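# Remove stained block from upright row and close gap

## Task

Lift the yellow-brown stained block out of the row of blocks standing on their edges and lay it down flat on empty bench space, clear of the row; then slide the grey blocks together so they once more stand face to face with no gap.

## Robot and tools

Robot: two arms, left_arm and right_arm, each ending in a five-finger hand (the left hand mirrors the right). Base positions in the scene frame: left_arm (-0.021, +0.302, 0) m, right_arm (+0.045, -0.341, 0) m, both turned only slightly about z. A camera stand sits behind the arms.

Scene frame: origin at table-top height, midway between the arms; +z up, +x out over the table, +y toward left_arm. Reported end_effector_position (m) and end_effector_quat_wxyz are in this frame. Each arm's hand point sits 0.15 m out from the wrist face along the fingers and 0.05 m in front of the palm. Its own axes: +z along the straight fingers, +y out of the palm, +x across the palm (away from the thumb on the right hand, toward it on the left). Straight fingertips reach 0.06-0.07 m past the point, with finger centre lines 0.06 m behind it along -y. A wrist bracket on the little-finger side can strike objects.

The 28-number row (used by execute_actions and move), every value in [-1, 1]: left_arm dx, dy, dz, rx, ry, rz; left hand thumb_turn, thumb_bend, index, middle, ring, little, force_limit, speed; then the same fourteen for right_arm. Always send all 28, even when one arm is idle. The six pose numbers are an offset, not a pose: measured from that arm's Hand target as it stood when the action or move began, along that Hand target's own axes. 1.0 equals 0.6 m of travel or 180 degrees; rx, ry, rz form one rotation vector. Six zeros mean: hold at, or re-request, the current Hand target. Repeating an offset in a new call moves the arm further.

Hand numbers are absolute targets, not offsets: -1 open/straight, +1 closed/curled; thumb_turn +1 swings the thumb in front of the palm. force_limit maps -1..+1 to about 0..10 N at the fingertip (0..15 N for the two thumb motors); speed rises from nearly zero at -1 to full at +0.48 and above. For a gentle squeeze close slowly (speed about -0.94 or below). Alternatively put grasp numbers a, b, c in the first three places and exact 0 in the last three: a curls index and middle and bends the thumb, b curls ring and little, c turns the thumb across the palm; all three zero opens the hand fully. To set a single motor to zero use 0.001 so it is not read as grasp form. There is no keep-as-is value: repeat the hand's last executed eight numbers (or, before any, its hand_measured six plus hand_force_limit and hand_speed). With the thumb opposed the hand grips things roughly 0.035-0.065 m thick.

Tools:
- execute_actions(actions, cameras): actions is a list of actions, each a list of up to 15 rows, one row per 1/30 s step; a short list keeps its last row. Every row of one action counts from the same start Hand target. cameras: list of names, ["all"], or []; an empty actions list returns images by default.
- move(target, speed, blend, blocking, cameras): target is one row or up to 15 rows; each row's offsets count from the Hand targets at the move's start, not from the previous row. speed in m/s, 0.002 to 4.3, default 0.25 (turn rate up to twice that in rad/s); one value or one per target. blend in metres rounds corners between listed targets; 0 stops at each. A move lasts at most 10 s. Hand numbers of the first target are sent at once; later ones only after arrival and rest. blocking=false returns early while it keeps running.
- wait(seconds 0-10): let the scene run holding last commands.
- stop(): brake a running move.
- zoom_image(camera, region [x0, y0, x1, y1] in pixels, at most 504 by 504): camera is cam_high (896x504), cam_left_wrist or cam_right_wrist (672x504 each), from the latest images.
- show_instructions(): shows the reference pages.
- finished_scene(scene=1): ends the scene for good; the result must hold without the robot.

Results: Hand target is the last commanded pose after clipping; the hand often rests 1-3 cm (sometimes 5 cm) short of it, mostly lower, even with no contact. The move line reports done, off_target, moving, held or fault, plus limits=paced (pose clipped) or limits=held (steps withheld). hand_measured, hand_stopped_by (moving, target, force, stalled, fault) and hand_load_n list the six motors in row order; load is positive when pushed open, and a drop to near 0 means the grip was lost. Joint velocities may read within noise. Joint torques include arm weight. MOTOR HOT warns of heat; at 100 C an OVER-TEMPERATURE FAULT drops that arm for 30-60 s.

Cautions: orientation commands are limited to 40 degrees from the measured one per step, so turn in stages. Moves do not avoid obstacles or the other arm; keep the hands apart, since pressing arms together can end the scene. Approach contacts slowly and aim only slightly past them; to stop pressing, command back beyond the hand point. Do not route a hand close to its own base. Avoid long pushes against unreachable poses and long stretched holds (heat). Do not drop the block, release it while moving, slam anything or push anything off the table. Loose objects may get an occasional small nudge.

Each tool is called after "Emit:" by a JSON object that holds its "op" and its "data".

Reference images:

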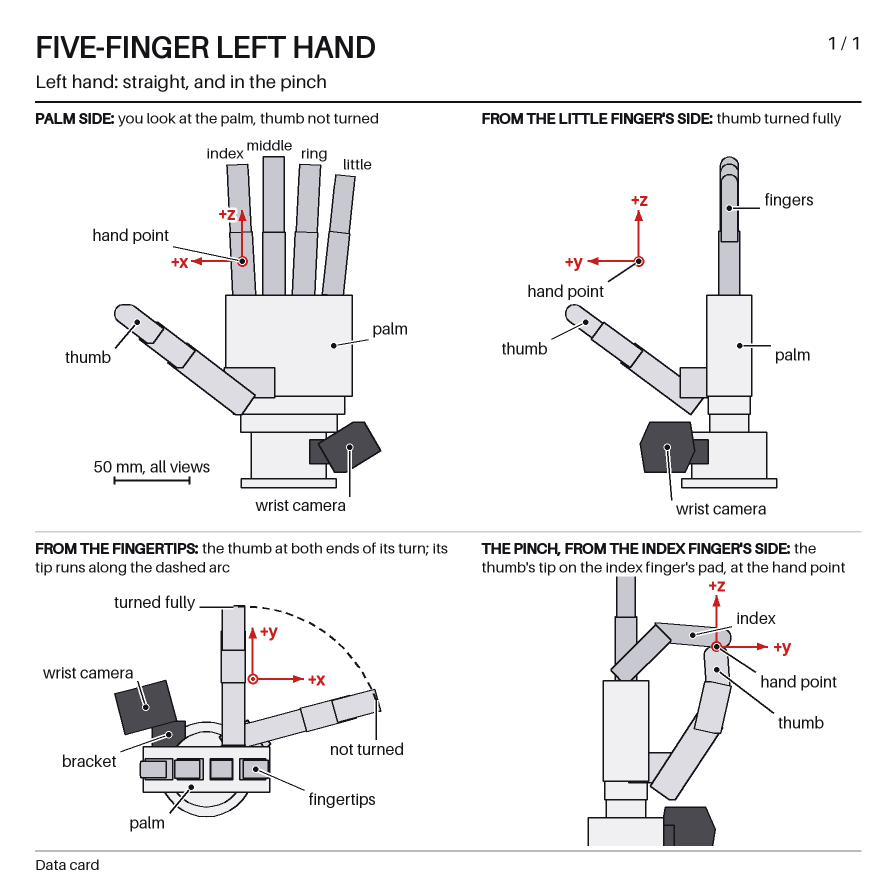

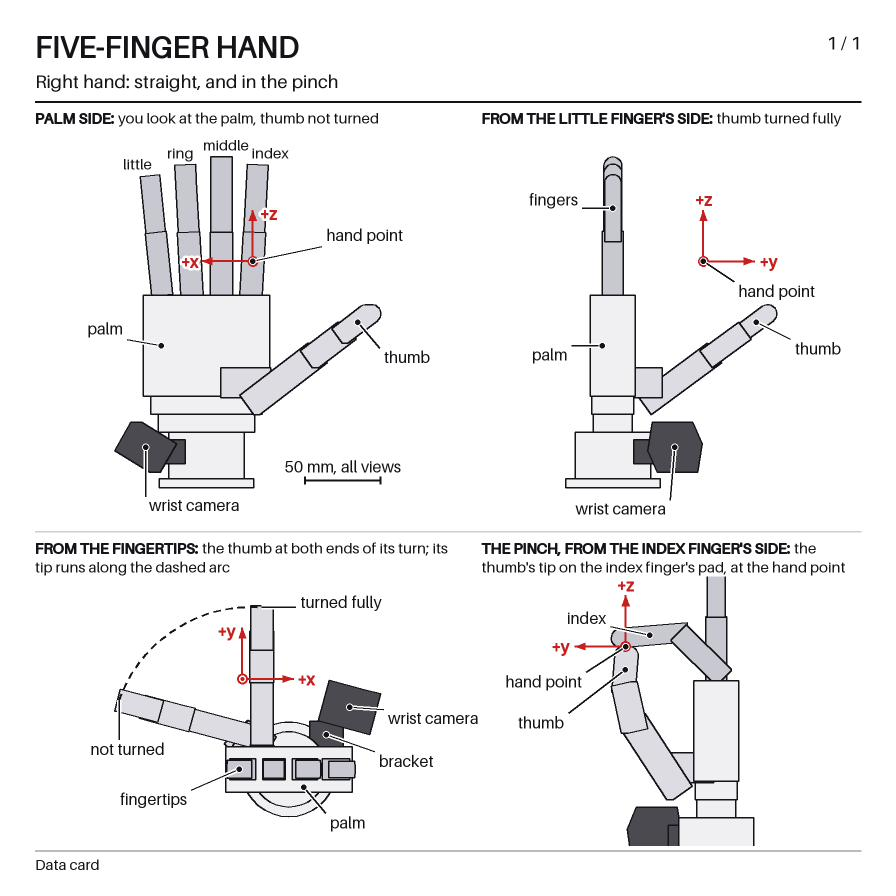

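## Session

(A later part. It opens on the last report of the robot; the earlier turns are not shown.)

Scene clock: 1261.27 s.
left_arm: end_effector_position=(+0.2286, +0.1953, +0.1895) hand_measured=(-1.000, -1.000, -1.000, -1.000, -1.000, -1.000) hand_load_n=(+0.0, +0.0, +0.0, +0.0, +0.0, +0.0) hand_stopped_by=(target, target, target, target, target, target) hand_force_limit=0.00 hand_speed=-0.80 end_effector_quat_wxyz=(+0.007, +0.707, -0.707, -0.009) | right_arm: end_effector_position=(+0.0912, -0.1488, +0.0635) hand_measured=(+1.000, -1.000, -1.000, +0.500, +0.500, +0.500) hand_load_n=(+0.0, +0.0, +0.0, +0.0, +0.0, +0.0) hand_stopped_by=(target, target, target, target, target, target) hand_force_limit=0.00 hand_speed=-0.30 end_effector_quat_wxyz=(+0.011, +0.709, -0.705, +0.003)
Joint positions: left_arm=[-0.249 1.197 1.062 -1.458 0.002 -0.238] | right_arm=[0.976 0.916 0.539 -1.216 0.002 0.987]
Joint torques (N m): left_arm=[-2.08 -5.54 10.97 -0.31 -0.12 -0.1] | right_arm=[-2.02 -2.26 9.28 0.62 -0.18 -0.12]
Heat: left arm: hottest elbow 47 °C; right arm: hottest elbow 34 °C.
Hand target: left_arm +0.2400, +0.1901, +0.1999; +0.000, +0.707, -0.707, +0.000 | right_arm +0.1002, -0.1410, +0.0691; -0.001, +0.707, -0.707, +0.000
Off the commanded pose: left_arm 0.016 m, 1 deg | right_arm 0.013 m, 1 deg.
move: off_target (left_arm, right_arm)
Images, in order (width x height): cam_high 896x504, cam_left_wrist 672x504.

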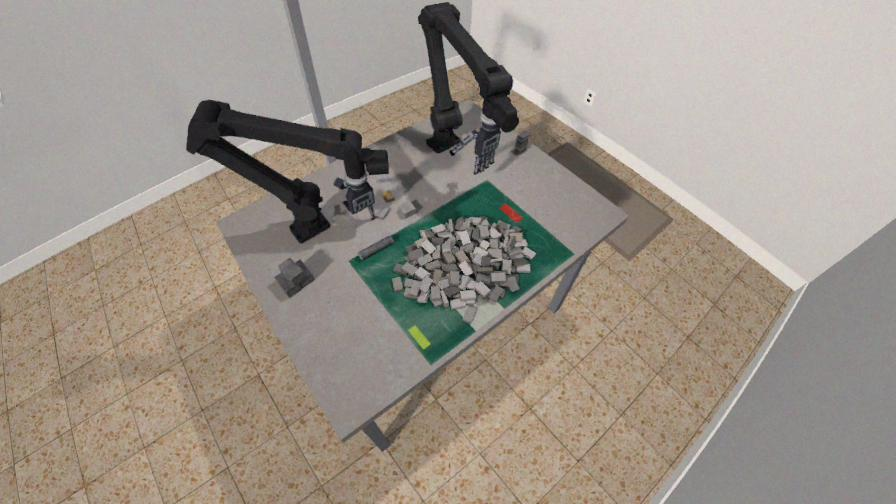

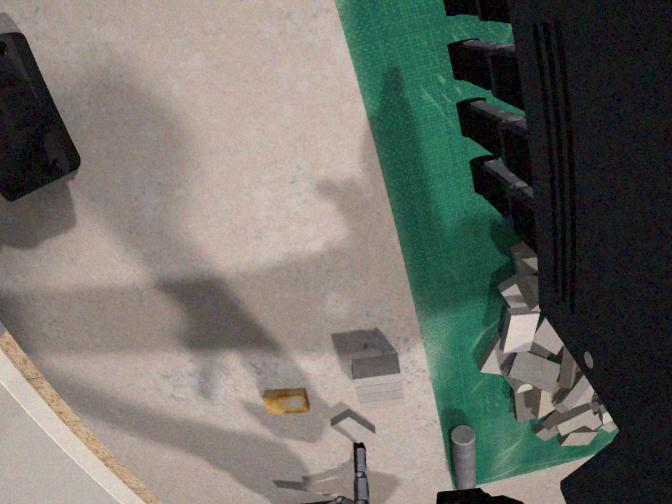

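Emit:
{"op": "move", "data": {"target": [[0,0,0,0,0,0,-1,-1,-1,-1,-1,-1,0,-0.8,0.0,0.042,-0.0083,0,0,0,1,-1,-1,0.5,0.5,0.5,0,-0.3],[0,0,0,0,0,0,-1,-1,-1,-1,-1,-1,0,-0.8,-0.0217,0.0387,-0.0117,0,0,0,1,-1,-1,0.5,0.5,0.5,0,-0.3]], "speed": 0.06, "cameras": ["cam_left_wrist"]}}

Emit:
{"op": "zoom_image", "data": {"camera": "cam_left_wrist", "region": [300, 360, 410, 470]}}

Scene clock: 1280.77 s.
left_arm: end_effector_position=(+0.2286, +0.1953, +0.1895) hand_measured=(-1.000, -1.000, -1.000, -1.000, -1.000, -1.000) hand_load_n=(+0.0, +0.0, +0.0, +0.5, +0.0, +0.0) hand_stopped_by=(target, target, target, target, target, target) hand_force_limit=0.00 hand_speed=-0.80 end_effector_quat_wxyz=(+0.007, +0.707, -0.707, -0.009) | right_arm: end_effector_position=(+0.0735, -0.1425, +0.0655) hand_measured=(+1.000, -1.000, -1.000, +0.500, +0.500, +0.500) hand_load_n=(+0.0, +0.0, +0.0, +0.0, +0.0, +0.0) hand_stopped_by=(target, target, target, target, target, target) hand_force_limit=0.00 hand_speed=-0.30 end_effector_quat_wxyz=(+0.014, +0.705, -0.709, +0.004)
Joint positions: left_arm=[-0.249 1.197 1.062 -1.458 0.002 -0.238] | right_arm=[1.07 0.905 0.539 -1.234 -0.001 1.091]
Joint torques (N m): left_arm=[-2.14 -5.83 10.93 -0.24 -0.14 -0.11] | right_arm=[0.56 -2.26 10.39 0.31 -0.14 0.16]
Heat: left arm: hottest elbow 47 °C; right arm: hottest elbow 34 °C.
Hand target: left_arm +0.2400, +0.1901, +0.1999; +0.000, +0.707, -0.707, +0.000 | right_arm +0.0770, -0.1280, +0.0760; +0.000, +0.707, -0.707, +0.000
Off the commanded pose: left_arm 0.016 m, 1 deg | right_arm 0.018 m, 2 deg.
move: off_target (left_arm, right_arm)
Images, in order (width x height): cam_left_wrist 672x504.

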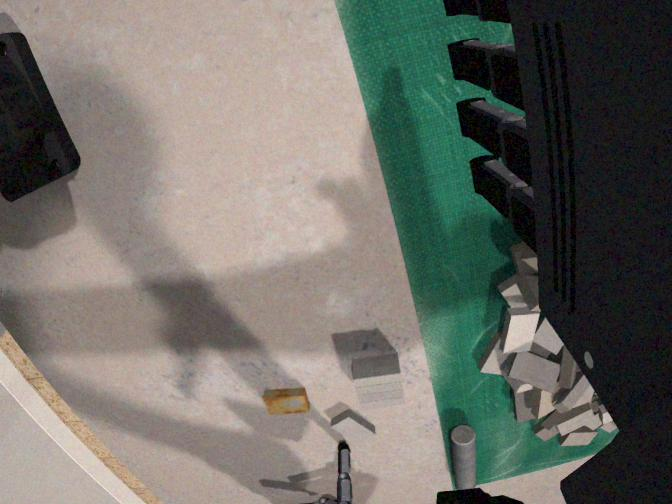

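Scaled by 4.582 from the camera's 672x504 image, which has a finer 960x720 frame.

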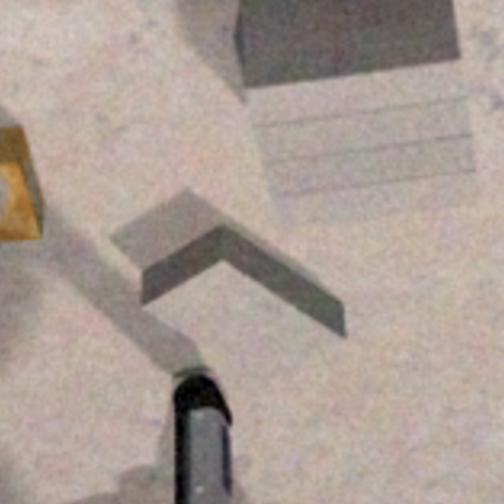

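Emit:
{"op": "move", "data": {"target": [[0,0,0,0,0,0,-1,-1,-1,-1,-1,-1,0,-0.8,-0.0115,-0.0027,-0.0017,0,0,0,1,-1,-1,0.5,0.5,0.5,0,-0.3],[0,0,0,0,0,0,-1,-1,-1,-1,-1,-1,0,-0.8,-0.0105,-0.0333,-0.0033,0,0,0,1,-1,-1,0.5,0.5,0.5,0,-0.3]], "speed": 0.06, "cameras": ["cam_left_wrist"]}}

Emit:
{"op": "zoom_image", "data": {"camera": "cam_left_wrist", "region": [300, 360, 410, 470]}}

Scene clock: 1293.43 s.
left_arm: end_effector_position=(+0.2286, +0.1953, +0.1895) hand_measured=(-1.000, -1.000, -1.000, -1.000, -1.000, -1.000) hand_load_n=(+0.0, +0.0, +0.0, +0.0, +0.0, +0.0) hand_stopped_by=(target, target, target, target, target, target) hand_force_limit=0.00 hand_speed=-0.80 end_effector_quat_wxyz=(+0.007, +0.707, -0.707, -0.009) | right_arm: end_effector_position=(+0.0838, -0.1374, +0.0657) hand_measured=(+1.000, -1.000, -1.000, +0.500, +0.500, +0.500) hand_load_n=(+0.0, +0.0, +0.0, +0.0, +0.5, +0.0) hand_stopped_by=(target, target, target, target, target, target) hand_force_limit=0.00 hand_speed=-0.30 end_effector_quat_wxyz=(+0.020, +0.708, -0.705, +0.006)
Joint positions: left_arm=[-0.249 1.197 1.062 -1.458 0.002 -0.238] | right_arm=[1.038 0.953 0.563 -1.223 0.001 1.05]
Joint torques (N m): left_arm=[-2.02 -5.83 10.93 -0.29 -0.12 -0.12] | right_arm=[-2.02 -2.61 10.86 0.54 -0.14 -0.1]
Heat: left arm: hottest elbow 47 °C; right arm: hottest elbow 34 °C.
Hand target: left_arm +0.2400, +0.1901, +0.1999; +0.000, +0.707, -0.707, +0.000 | right_arm +0.0969, -0.1217, +0.0780; +0.000, +0.707, -0.707, +0.000
Off the commanded pose: left_arm 0.016 m, 1 deg | right_arm 0.024 m, 2 deg.
move: off_target (left_arm, right_arm)
Images, in order (width x height): cam_left_wrist 672x504.

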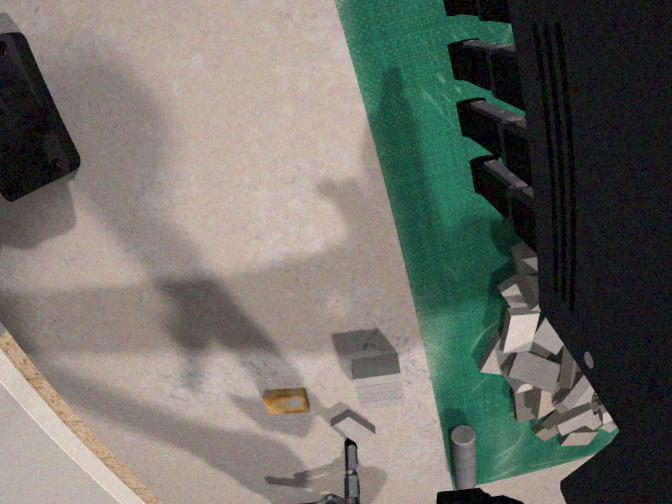

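Scaled by 4.582 from the camera's 672x504 image, which has a finer 960x720 frame.

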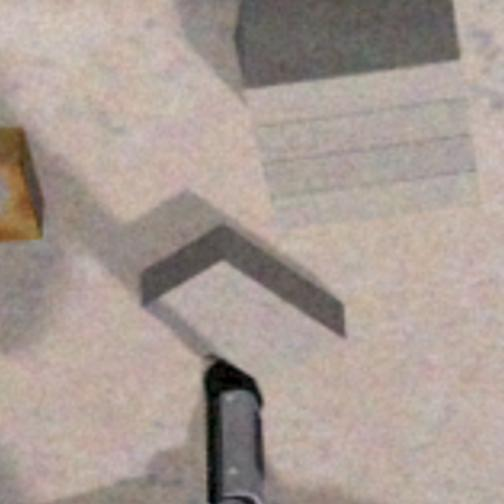

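Emit:
{"op": "move", "data": {"target": [0,0,0,0,0,0,-1,-1,-1,-1,-1,-1,0,-0.8,-0.0017,-0.0358,-0.0017,0,0,0,1,-1,-1,0.5,0.5,0.5,0,-0.3], "speed": 0.06, "cameras": ["cam_left_wrist"]}}

Emit:
{"op": "zoom_image", "data": {"camera": "cam_left_wrist", "region": [300, 360, 410, 470]}}

Scene clock: 1300.67 s.
left_arm: end_effector_position=(+0.2286, +0.1953, +0.1895) hand_measured=(-1.000, -1.000, -1.000, -1.000, -1.000, -1.000) hand_load_n=(+0.0, +0.0, +0.0, +0.0, +0.0, +0.0) hand_stopped_by=(target, target, target, target, target, target) hand_force_limit=0.00 hand_speed=-0.80 end_effector_quat_wxyz=(+0.007, +0.707, -0.707, -0.009) | right_arm: end_effector_position=(+0.1037, -0.1356, +0.0671) hand_measured=(+1.000, -1.000, -1.000, +0.500, +0.500, +0.500) hand_load_n=(+0.0, +0.0, +0.0, +0.0, +0.0, +0.0) hand_stopped_by=(target, target, target, target, target, target) hand_force_limit=0.00 hand_speed=-0.30 end_effector_quat_wxyz=(+0.021, +0.709, -0.705, +0.005)
Joint positions: left_arm=[-0.249 1.197 1.062 -1.458 0.002 -0.238] | right_arm=[0.961 0.994 0.59 -1.209 0.001 0.972]
Joint torques (N m): left_arm=[-1.85 -5.95 11.02 -0.2 -0.13 -0.11] | right_arm=[-2.02 -3.14 10.85 0.58 -0.14 -0.12]
Heat: left arm: hottest elbow 47 °C; right arm: hottest elbow 34 °C.
Hand target: left_arm +0.2400, +0.1901, +0.1999; +0.000, +0.707, -0.707, +0.000 | right_arm +0.1184, -0.1206, +0.0791; +0.000, +0.707, -0.707, +0.000
Off the commanded pose: left_arm 0.016 m, 1 deg | right_arm 0.024 m, 2 deg.
move: off_target (left_arm, right_arm)
Images, in order (width x height): cam_left_wrist 672x504.

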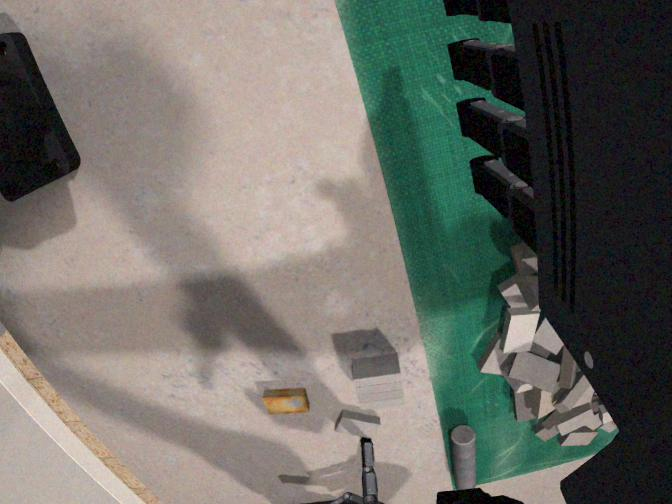

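Scaled by 4.582 from the camera's 672x504 image, which has a finer 960x720 frame.

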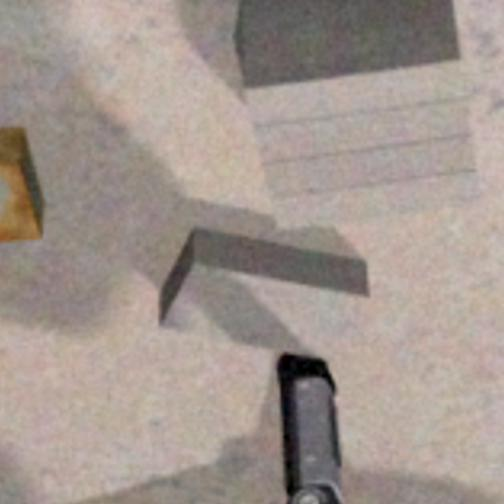

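Emit:
{"op": "move", "data": {"target": [0,0,0,0,0,0,-1,-1,-1,-1,-1,-1,0,-0.8,-0.0283,-0.0028,-0.0033,0,0,0,1,-1,-1,0.5,0.5,0.5,0,-0.3], "speed": 0.06, "cameras": ["cam_left_wrist"]}}

Emit:
{"op": "zoom_image", "data": {"camera": "cam_left_wrist", "region": [300, 360, 410, 470]}}

Scene clock: 1319.37 s.
left_arm: end_effector_position=(+0.2286, +0.1953, +0.1895) hand_measured=(-1.000, -1.000, -1.000, -1.000, -1.000, -1.000) hand_load_n=(+0.0, +0.0, +0.0, +0.0, +0.0, +0.0) hand_stopped_by=(target, target, target, target, target, target) hand_force_limit=0.00 hand_speed=-0.80 end_effector_quat_wxyz=(+0.007, +0.707, -0.707, -0.009) | right_arm: end_effector_position=(+0.1121, -0.1231, +0.0696) hand_measured=(+1.000, -1.000, -1.000, +0.500, +0.500, +0.500) hand_load_n=(+0.0, +0.0, +0.0, +0.0, +0.0, +0.0) hand_stopped_by=(target, target, target, target, target, target) hand_force_limit=0.00 hand_speed=-0.30 end_effector_quat_wxyz=(+0.021, +0.706, -0.708, +0.005)
Joint positions: left_arm=[-0.249 1.197 1.062 -1.458 0.002 -0.238] | right_arm=[0.961 1.039 0.624 -1.198 0.001 0.978]
Joint torques (N m): left_arm=[-1.96 -5.66 10.99 -0.42 -0.13 -0.12] | right_arm=[0.44 -3.72 10.84 0.61 -0.23 0.15]
Heat: left arm: hottest elbow 48 °C; right arm: hottest elbow 35 °C.
Hand target: left_arm +0.2400, +0.1901, +0.1999; +0.000, +0.707, -0.707, +0.000 | right_arm +0.1201, -0.1036, +0.0811; -0.001, +0.707, -0.707, +0.000
Off the commanded pose: left_arm 0.016 m, 1 deg | right_arm 0.024 m, 2 deg.
move: off_target (left_arm, right_arm)
Images, in order (width x height): cam_left_wrist 672x504.

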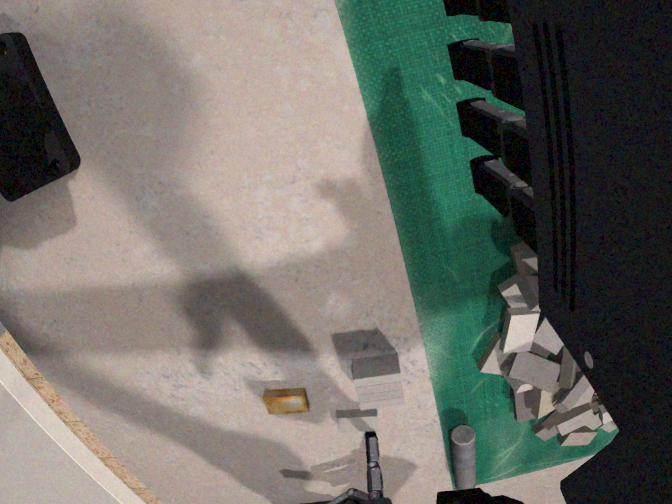

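Scaled by 4.582 from the camera's 672x504 image, which has a finer 960x720 frame.

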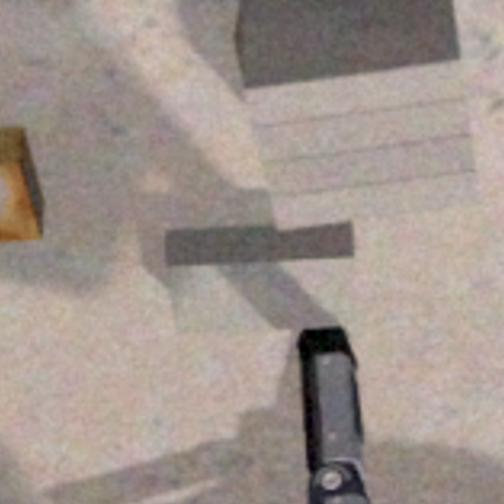

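Emit:
{"op": "execute_actions", "data": {"actions": [], "cameras": ["cam_high", "cam_left_wrist", "cam_right_wrist"]}}

Emit:
{"op": "zoom_image", "data": {"camera": "cam_high", "region": [370, 190, 425, 225]}}

Emit:
{"op": "zoom_image", "data": {"camera": "cam_left_wrist", "region": [320, 350, 410, 440]}}

Scene clock: 1337.80 s.
left_arm: end_effector_position=(+0.2286, +0.1953, +0.1895) hand_measured=(-1.000, -1.000, -1.000, -1.000, -1.000, -1.000) hand_load_n=(+0.0, +0.0, +0.0, +0.0, +0.0, +0.0) hand_stopped_by=(target, target, target, target, target, target) hand_force_limit=0.00 hand_speed=-0.80 end_effector_quat_wxyz=(+0.007, +0.707, -0.707, -0.009) | right_arm: end_effector_position=(+0.1121, -0.1231, +0.0696) hand_measured=(+1.000, -1.000, -1.000, +0.500, +0.500, +0.500) hand_load_n=(+0.0, +0.0, +0.0, +0.0, +0.0, +0.0) hand_stopped_by=(target, target, target, target, target, target) hand_force_limit=0.00 hand_speed=-0.30 end_effector_quat_wxyz=(+0.021, +0.706, -0.708, +0.005)
Joint positions: left_arm=[-0.249 1.197 1.062 -1.458 0.002 -0.238] | right_arm=[0.961 1.039 0.624 -1.198 0.001 0.979]
Joint velocities: within noise
Joint torques (N m): left_arm=[-2.02 -5.95 10.96 -0.28 -0.15 -0.11] | right_arm=[0.5 -3.72 10.81 0.61 -0.22 0.16]
Heat: left arm: hottest elbow 48 °C; right arm: hottest elbow 35 °C.
Hand target: left_arm +0.2400, +0.1901, +0.1999; +0.000, +0.707, -0.707, +0.000 | right_arm +0.1201, -0.1036, +0.0811; -0.001, +0.707, -0.707, +0.000
Off the commanded pose: left_arm 0.016 m, 1 deg | right_arm 0.024 m, 2 deg.

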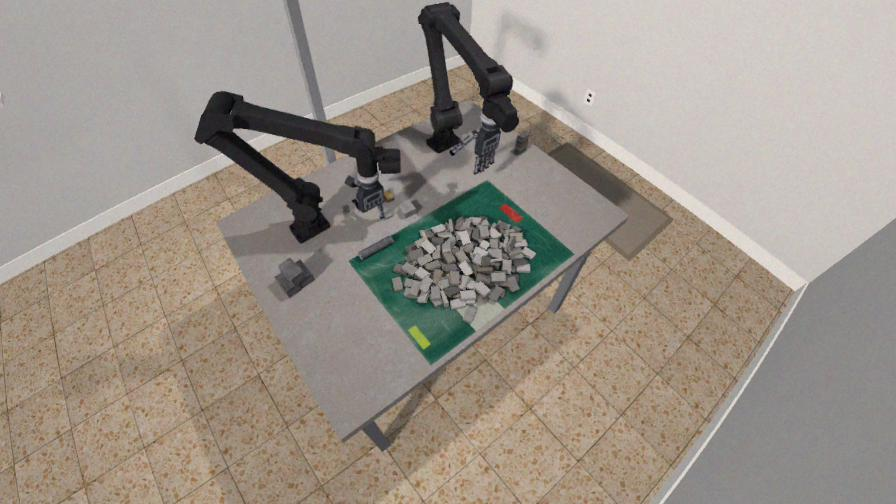

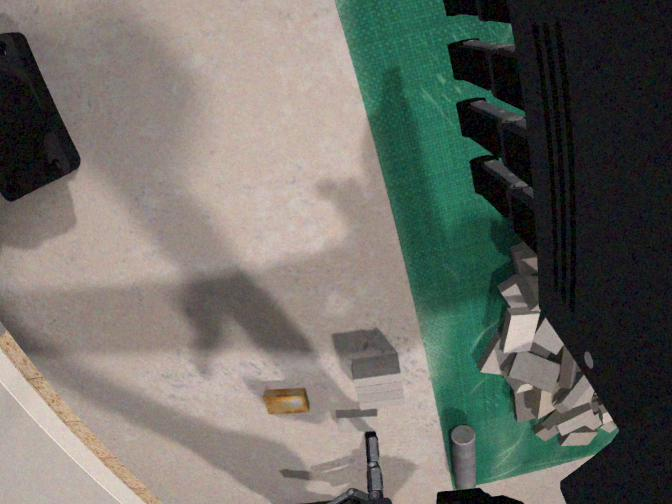

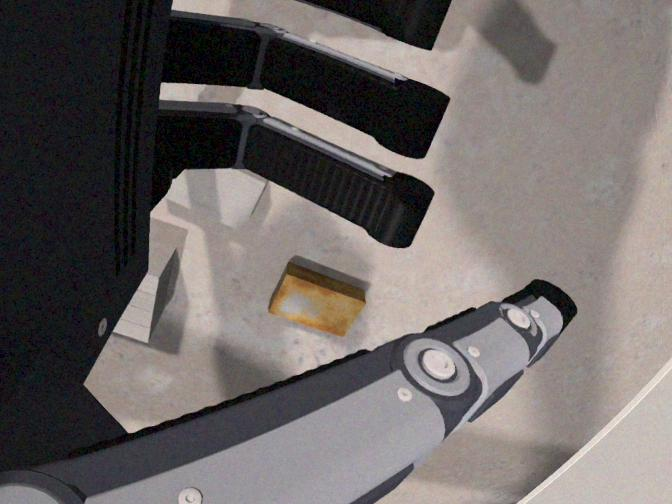

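Scaled by 9.164 from the camera's 896x504 image, which has a finer 1280x720 frame.

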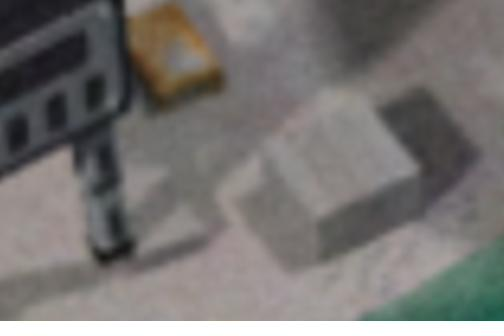

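Scaled by 5.600 from the camera's 672x504 image, which has a finer 960x720 frame.

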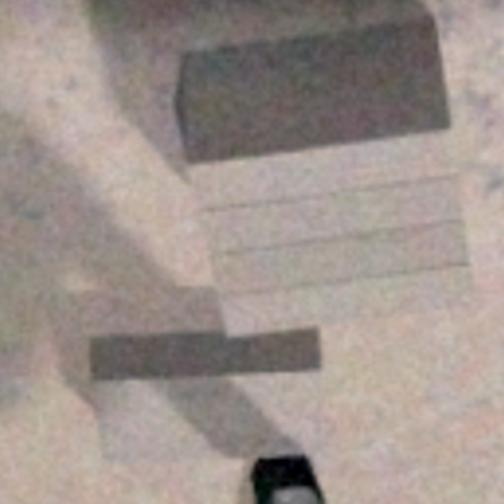

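Emit:
{"op": "move", "data": {"target": [[0,0,0,0,0,0,-1,-1,-1,-1,-1,-1,0,-0.8,0.0623,0.026,0.0147,0,0,0,1,-1,-1,0.5,0.5,0.5,0,-0.3],[0,0,0,0,0,0,-1,-1,-1,-1,-1,-1,0,-0.8,0.0623,0.0902,0.0147,0,0,0,1,-1,-1,0.5,0.5,0.5,0,-0.3]], "speed": 0.08, "cameras": []}}

Scene clock: 1374.30 s.
left_arm: end_effector_position=(+0.2286, +0.1953, +0.1895) hand_measured=(-1.000, -1.000, -1.000, -1.000, -1.000, -1.000) hand_load_n=(+0.0, +0.0, +0.0, +0.0, +0.0, +0.0) hand_stopped_by=(target, target, target, target, target, target) hand_force_limit=0.00 hand_speed=-0.80 end_effector_quat_wxyz=(+0.007, +0.707, -0.707, -0.009) | right_arm: end_effector_position=(+0.0702, -0.1396, +0.0714) hand_measured=(+1.000, -1.000, -1.000, +0.500, +0.500, +0.500) hand_load_n=(+0.0, +0.0, +0.0, +0.0, +0.0, +0.0) hand_stopped_by=(target, target, target, target, target, target) hand_force_limit=0.00 hand_speed=-0.30 end_effector_quat_wxyz=(-0.002, +0.705, -0.709, -0.002)
Joint positions: left_arm=[-0.249 1.197 1.062 -1.458 0.002 -0.238] | right_arm=[1.091 0.867 0.537 -1.237 -0.002 1.111]
Joint torques (N m): left_arm=[-2.02 -5.77 11.04 -0.35 -0.12 -0.11] | right_arm=[0.62 -3.19 7.71 -0.34 -0.06 0.17]
Heat: left arm: hottest elbow 48 °C; right arm: hottest elbow 35 °C.
Hand target: left_arm +0.2400, +0.1901, +0.1999; +0.000, +0.707, -0.707, +0.000 | right_arm +0.0660, -0.1410, +0.0723; +0.000, +0.707, -0.707, +0.000
Off the commanded pose: left_arm 0.016 m, 1 deg | right_arm 0.004 m, 0 deg.
move: off_target (left_arm)
No camera images: "cameras" was empty.

Emit:
{"op": "move", "data": {"target": [0,0,0,0,0,0,-1,-1,-1,-1,-1,-1,0,-0.8,-0.0817,0.0,-0.0095,0,0,0,1,-1,-1,0.5,0.5,0.5,0,-0.3], "speed": 0.08, "cameras": ["cam_left_wrist"]}}

Emit:
{"op": "zoom_image", "data": {"camera": "cam_left_wrist", "region": [300, 350, 410, 460]}}

Scene clock: 1381.17 s.
left_arm: end_effector_position=(+0.2286, +0.1953, +0.1895) hand_measured=(-1.000, -1.000, -1.000, -1.000, -1.000, -1.000) hand_load_n=(+0.0, +0.0, +0.0, +0.0, +0.0, +0.0) hand_stopped_by=(target, target, target, target, target, target) hand_force_limit=0.00 hand_speed=-0.80 end_effector_quat_wxyz=(+0.007, +0.707, -0.707, -0.009) | right_arm: end_effector_position=(+0.0627, -0.1118, +0.0662) hand_measured=(+1.000, -1.000, -1.000, +0.500, +0.500, +0.500) hand_load_n=(+0.0, +0.0, +0.0, +0.0, +0.0, +0.0) hand_stopped_by=(target, target, target, target, target, target) hand_force_limit=0.00 hand_speed=-0.30 end_effector_quat_wxyz=(+0.019, +0.705, -0.709, +0.008)
Joint positions: left_arm=[-0.249 1.197 1.062 -1.458 0.002 -0.238] | right_arm=[1.182 0.997 0.591 -1.205 -0.001 1.202]
Joint torques (N m): left_arm=[-2.08 -6.07 10.92 -0.27 -0.14 -0.11] | right_arm=[0.62 -2.96 10.73 0.59 -0.12 0.17]
Heat: left arm: hottest elbow 48 °C; right arm: hottest elbow 35 °C.
Hand target: left_arm +0.2400, +0.1901, +0.1999; +0.000, +0.707, -0.707, +0.000 | right_arm +0.0659, -0.0921, +0.0779; +0.000, +0.707, -0.707, +0.000
Off the commanded pose: left_arm 0.016 m, 1 deg | right_arm 0.023 m, 2 deg.
move: off_target (left_arm, right_arm)
Images, in order (width x height): cam_left_wrist 672x504.

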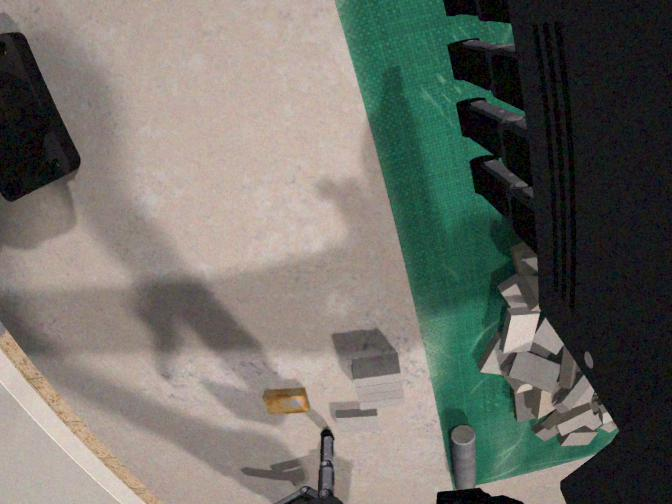

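Scaled by 4.582 from the camera's 672x504 image, which has a finer 960x720 frame.

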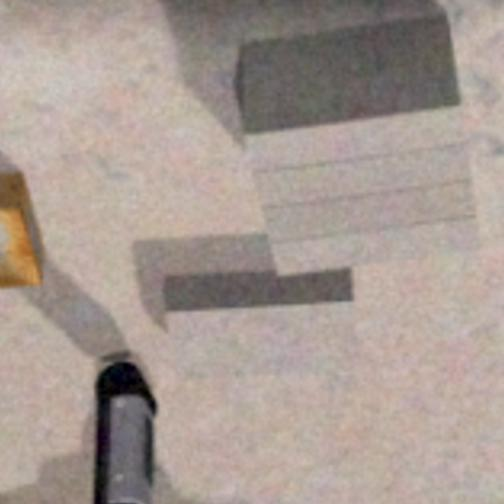

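Emit:
{"op": "move", "data": {"target": [0,0,0,0,0,0,-1,-1,-1,-1,-1,-1,0,-0.8,0.0007,-0.036,-0.0008,0,0,0,1,-1,-1,0.5,0.5,0.5,0,-0.3], "speed": 0.06, "cameras": ["cam_left_wrist"]}}

Emit:
{"op": "zoom_image", "data": {"camera": "cam_left_wrist", "region": [300, 350, 410, 460]}}

Scene clock: 1391.03 s.
left_arm: end_effector_position=(+0.2286, +0.1953, +0.1895) hand_measured=(-1.000, -1.000, -1.000, -1.000, -1.000, -1.000) hand_load_n=(+0.0, +0.0, +0.0, +0.0, +0.0, +0.0) hand_stopped_by=(target, target, target, target, target, target) hand_force_limit=0.00 hand_speed=-0.80 end_effector_quat_wxyz=(+0.007, +0.707, -0.707, -0.009) | right_arm: end_effector_position=(+0.0750, -0.1098, +0.0663) hand_measured=(+1.000, -1.000, -1.000, +0.500, +0.500, +0.500) hand_load_n=(+0.0, -0.5, +0.0, +0.0, +0.0, +0.0) hand_stopped_by=(target, target, target, target, target, target) hand_force_limit=0.00 hand_speed=-0.30 end_effector_quat_wxyz=(+0.020, +0.709, -0.705, +0.008)
Joint positions: left_arm=[-0.249 1.197 1.062 -1.458 0.002 -0.238] | right_arm=[1.135 1.024 0.606 -1.195 0.001 1.144]
Joint torques (N m): left_arm=[-1.85 -6.01 10.96 -0.24 -0.14 -0.12] | right_arm=[-2.2 -3.49 10.77 0.58 -0.12 -0.1]
Heat: left arm: hottest elbow 48 °C; right arm: hottest elbow 35 °C.
Hand target: left_arm +0.2400, +0.1901, +0.1999; +0.000, +0.707, -0.707, +0.000 | right_arm +0.0875, -0.0925, +0.0783; +0.000, +0.707, -0.707, +0.000
Off the commanded pose: left_arm 0.016 m, 1 deg | right_arm 0.025 m, 2 deg.
move: off_target (left_arm, right_arm)
Images, in order (width x height): cam_left_wrist 672x504.

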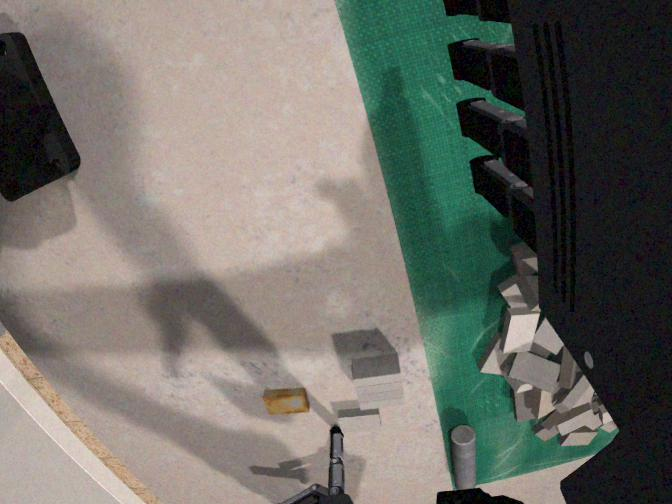

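Scaled by 4.582 from the camera's 672x504 image, which has a finer 960x720 frame.

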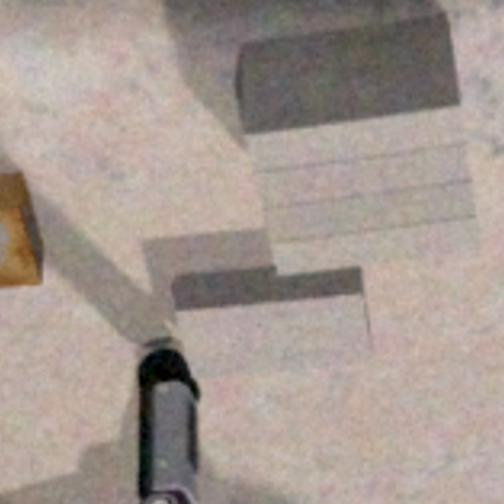

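Emit:
{"op": "move", "data": {"target": [0,0,0,0,0,0,-1,-1,-1,-1,-1,-1,0,-0.8,-0.0017,-0.0225,-0.0008,0,0,0,1,-1,-1,0.5,0.5,0.5,0,-0.3], "speed": 0.06, "cameras": ["cam_left_wrist"]}}

Emit:
{"op": "zoom_image", "data": {"camera": "cam_left_wrist", "region": [300, 350, 410, 460]}}

Scene clock: 1406.17 s.
left_arm: end_effector_position=(+0.2286, +0.1953, +0.1895) hand_measured=(-1.000, -1.000, -1.000, -1.000, -1.000, -1.000) hand_load_n=(+0.0, -0.5, +0.0, +0.0, +0.0, +0.0) hand_stopped_by=(target, target, target, target, target, target) hand_force_limit=0.00 hand_speed=-0.80 end_effector_quat_wxyz=(+0.007, +0.707, -0.707, -0.009) | right_arm: end_effector_position=(+0.0875, -0.1084, +0.0671) hand_measured=(+1.000, -1.000, -1.000, +0.500, +0.500, +0.500) hand_load_n=(+0.0, -0.5, -0.5, +0.0, +0.0, +0.0) hand_stopped_by=(target, target, target, target, target, target) hand_force_limit=0.00 hand_speed=-0.30 end_effector_quat_wxyz=(+0.020, +0.709, -0.705, +0.007)
Joint positions: left_arm=[-0.249 1.197 1.062 -1.458 0.002 -0.238] | right_arm=[1.087 1.046 0.621 -1.189 0.001 1.097]
Joint torques (N m): left_arm=[-1.79 -5.83 10.97 -0.28 -0.13 -0.11] | right_arm=[-2.14 -3.78 10.77 0.64 -0.13 -0.1]
Heat: left arm: hottest elbow 48 °C; right arm: hottest elbow 36 °C.
Hand target: left_arm +0.2400, +0.1901, +0.1999; +0.000, +0.707, -0.707, +0.000 | right_arm +0.1011, -0.0914, +0.0789; -0.001, +0.707, -0.707, +0.000
Off the commanded pose: left_arm 0.016 m, 1 deg | right_arm 0.025 m, 2 deg.
move: off_target (left_arm, right_arm)
Images, in order (width x height): cam_left_wrist 672x504.

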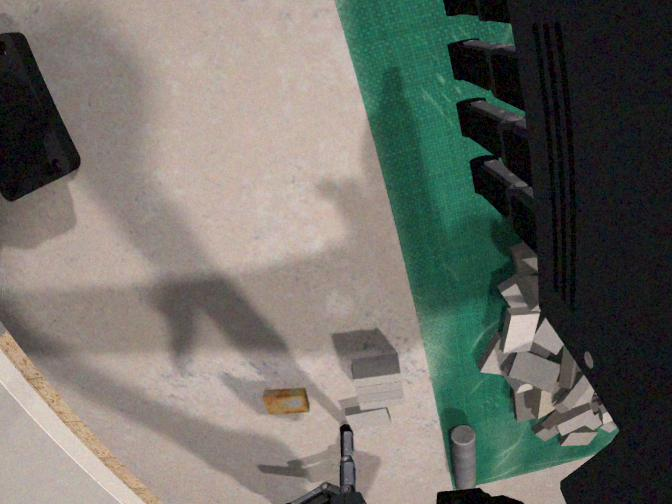

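Scaled by 4.582 from the camera's 672x504 image, which has a finer 960x720 frame.

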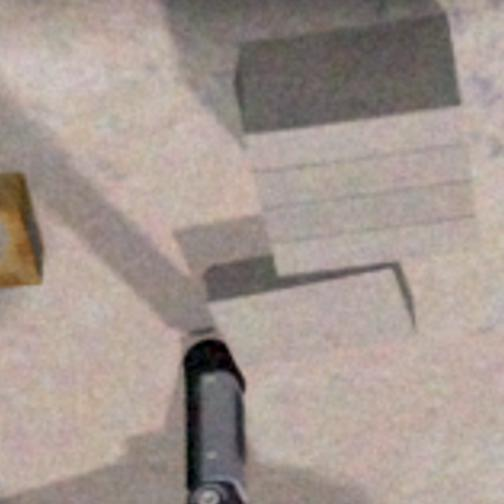

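Emit:
{"op": "move", "data": {"target": [[0,0,0,0,0,0,-1,-1,-1,-1,-1,-1,0,-0.8,-0.008,-0.0037,0,0,0,0,1,-1,-1,0.5,0.5,0.5,0,-0.3],[0,0,0,0,0,0,-1,-1,-1,-1,-1,-1,0,-0.8,-0.0065,-0.0217,0,0,0,0,1,-1,-1,0.5,0.5,0.5,0,-0.3]], "speed": 0.06, "cameras": ["cam_left_wrist"]}}

Emit:
{"op": "zoom_image", "data": {"camera": "cam_left_wrist", "region": [300, 350, 410, 460]}}

Scene clock: 1430.03 s.
left_arm: end_effector_position=(+0.2286, +0.1953, +0.1895) hand_measured=(-1.000, -1.000, -1.000, -1.000, -1.000, -1.000) hand_load_n=(+0.0, +0.0, +0.0, +0.0, +0.0, +0.5) hand_stopped_by=(target, target, target, target, target, target) hand_force_limit=0.00 hand_speed=-0.80 end_effector_quat_wxyz=(+0.007, +0.707, -0.707, -0.009) | right_arm: end_effector_position=(+0.1000, -0.1040, +0.0676) hand_measured=(+1.000, -1.000, -1.000, +0.500, +0.500, +0.500) hand_load_n=(+0.0, +0.0, +0.0, +0.5, +0.0, +0.0) hand_stopped_by=(target, target, target, target, target, target) hand_force_limit=0.00 hand_speed=-0.30 end_effector_quat_wxyz=(+0.020, +0.709, -0.705, +0.006)
Joint positions: left_arm=[-0.249 1.197 1.062 -1.458 0.002 -0.238] | right_arm=[1.048 1.076 0.642 -1.179 0.001 1.059]
Joint torques (N m): left_arm=[-2.26 -5.95 10.89 -0.23 -0.11 -0.12] | right_arm=[-2.08 -4.31 10.73 0.64 -0.13 -0.11]
Heat: left arm: hottest elbow 48 °C; right arm: hottest elbow 37 °C.
Hand target: left_arm +0.2400, +0.1901, +0.1999; +0.000, +0.707, -0.707, +0.000 | right_arm +0.1141, -0.0876, +0.0789; +0.000, +0.707, -0.707, +0.000
Off the commanded pose: left_arm 0.016 m, 1 deg | right_arm 0.025 m, 2 deg.
move: off_target (left_arm, right_arm)
Images, in order (width x height): cam_left_wrist 672x504.

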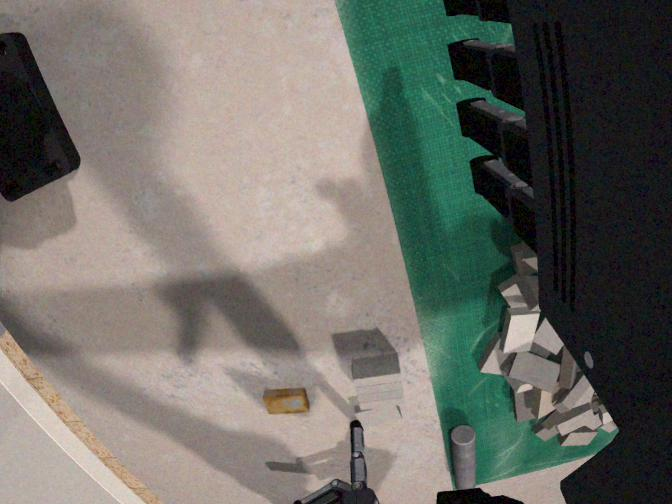

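Scaled by 4.582 from the camera's 672x504 image, which has a finer 960x720 frame.

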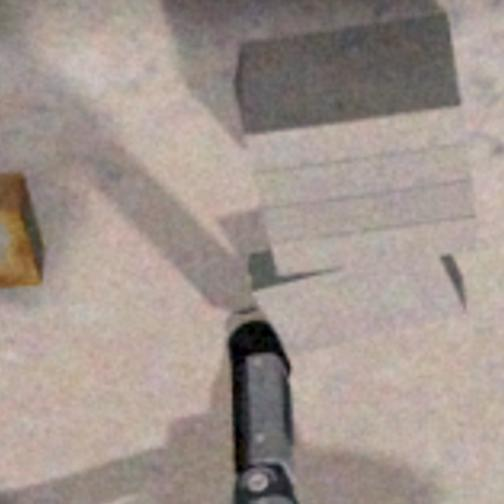

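Emit:
{"op": "move", "data": {"target": [0,0,0,0,0,0,-1,-1,-1,-1,-1,-1,0,-0.8,-0.0035,-0.0142,0,0,0,0,1,-1,-1,0.5,0.5,0.5,0,-0.3], "speed": 0.06, "cameras": ["cam_left_wrist","cam_high"]}}

Emit:
{"op": "zoom_image", "data": {"camera": "cam_left_wrist", "region": [320, 340, 420, 440]}}

Emit:
{"op": "zoom_image", "data": {"camera": "cam_high", "region": [370, 190, 425, 225]}}

Scene clock: 1437.33 s.
left_arm: end_effector_position=(+0.2286, +0.1953, +0.1895) hand_measured=(-1.000, -1.000, -1.000, -1.000, -1.000, -1.000) hand_load_n=(+0.0, +0.0, +0.0, +0.0, +0.0, +0.0) hand_stopped_by=(target, target, target, target, target, target) hand_force_limit=0.00 hand_speed=-0.80 end_effector_quat_wxyz=(+0.007, +0.707, -0.707, -0.009) | right_arm: end_effector_position=(+0.1075, -0.1018, +0.0676) hand_measured=(+1.000, -1.000, -1.000, +0.500, +0.500, +0.500) hand_load_n=(+0.0, +0.0, -0.5, +0.0, +0.0, +0.5) hand_stopped_by=(target, target, target, target, target, target) hand_force_limit=0.00 hand_speed=-0.30 end_effector_quat_wxyz=(+0.021, +0.709, -0.705, +0.006)
Joint positions: left_arm=[-0.249 1.197 1.062 -1.458 0.002 -0.238] | right_arm=[1.026 1.095 0.655 -1.173 0.001 1.035]
Joint torques (N m): left_arm=[-2.02 -5.83 10.97 -0.25 -0.14 -0.11] | right_arm=[-2.08 -4.42 10.74 0.61 -0.13 -0.09]
Heat: left arm: hottest elbow 48 °C; right arm: hottest elbow 36 °C.
Hand target: left_arm +0.2400, +0.1901, +0.1999; +0.000, +0.707, -0.707, +0.000 | right_arm +0.1225, -0.0855, +0.0789; +0.000, +0.707, -0.707, +0.000
Off the commanded pose: left_arm 0.016 m, 1 deg | right_arm 0.025 m, 3 deg.
move: off_target (left_arm, right_arm)
Images, in order (width x height): cam_high 896x504, cam_left_wrist 672x504.

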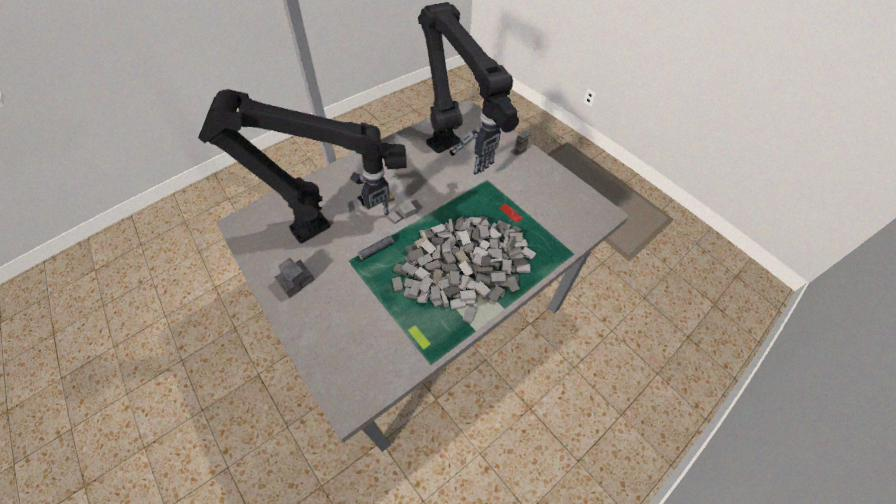

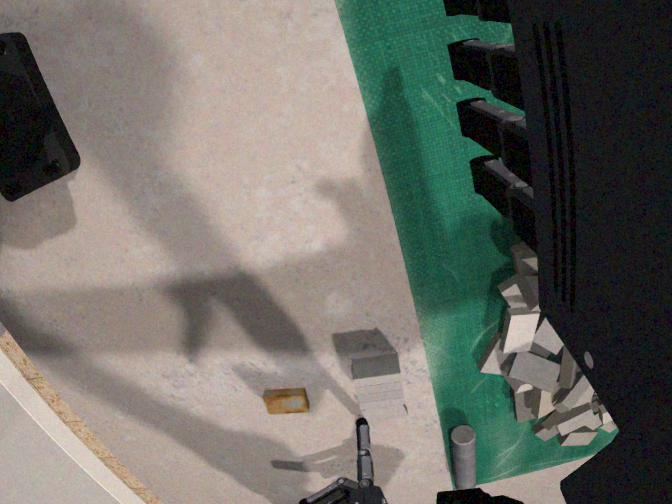

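Scaled by 5.040 from the camera's 672x504 image, which has a finer 960x720 frame.

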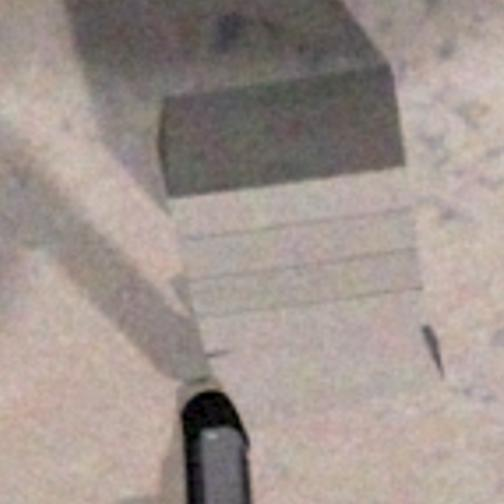

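Scaled by 9.164 from the camera's 896x504 image, which has a finer 1280x720 frame.

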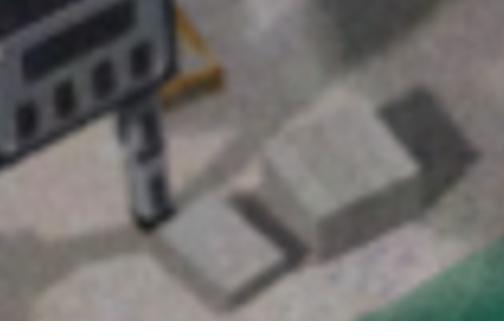

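Emit:
{"op": "zoom_image", "data": {"camera": "cam_high", "region": [382, 196, 420, 226]}}

Emit:
{"op": "zoom_image", "data": {"camera": "cam_left_wrist", "region": [340, 370, 420, 440]}}

Scaled by 13.263 from the camera's 896x504 image, which has a finer 1280x720 frame.

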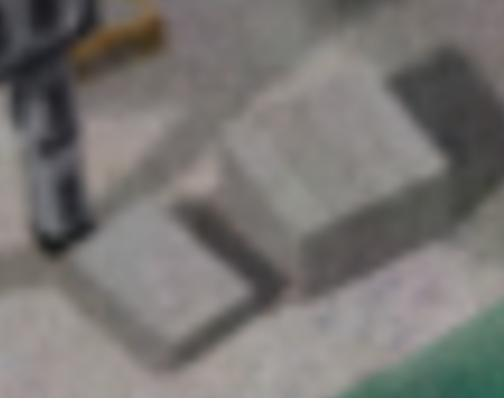

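Scaled by 6.300 from the camera's 672x504 image, which has a finer 960x720 frame.

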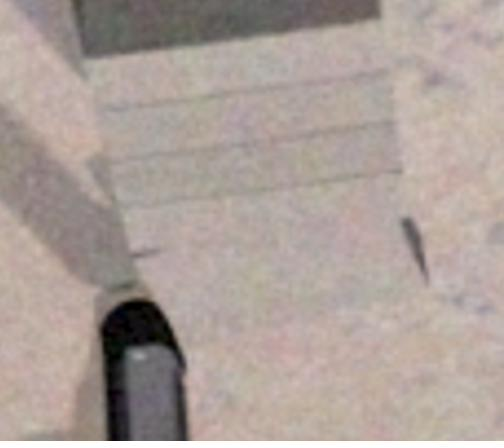

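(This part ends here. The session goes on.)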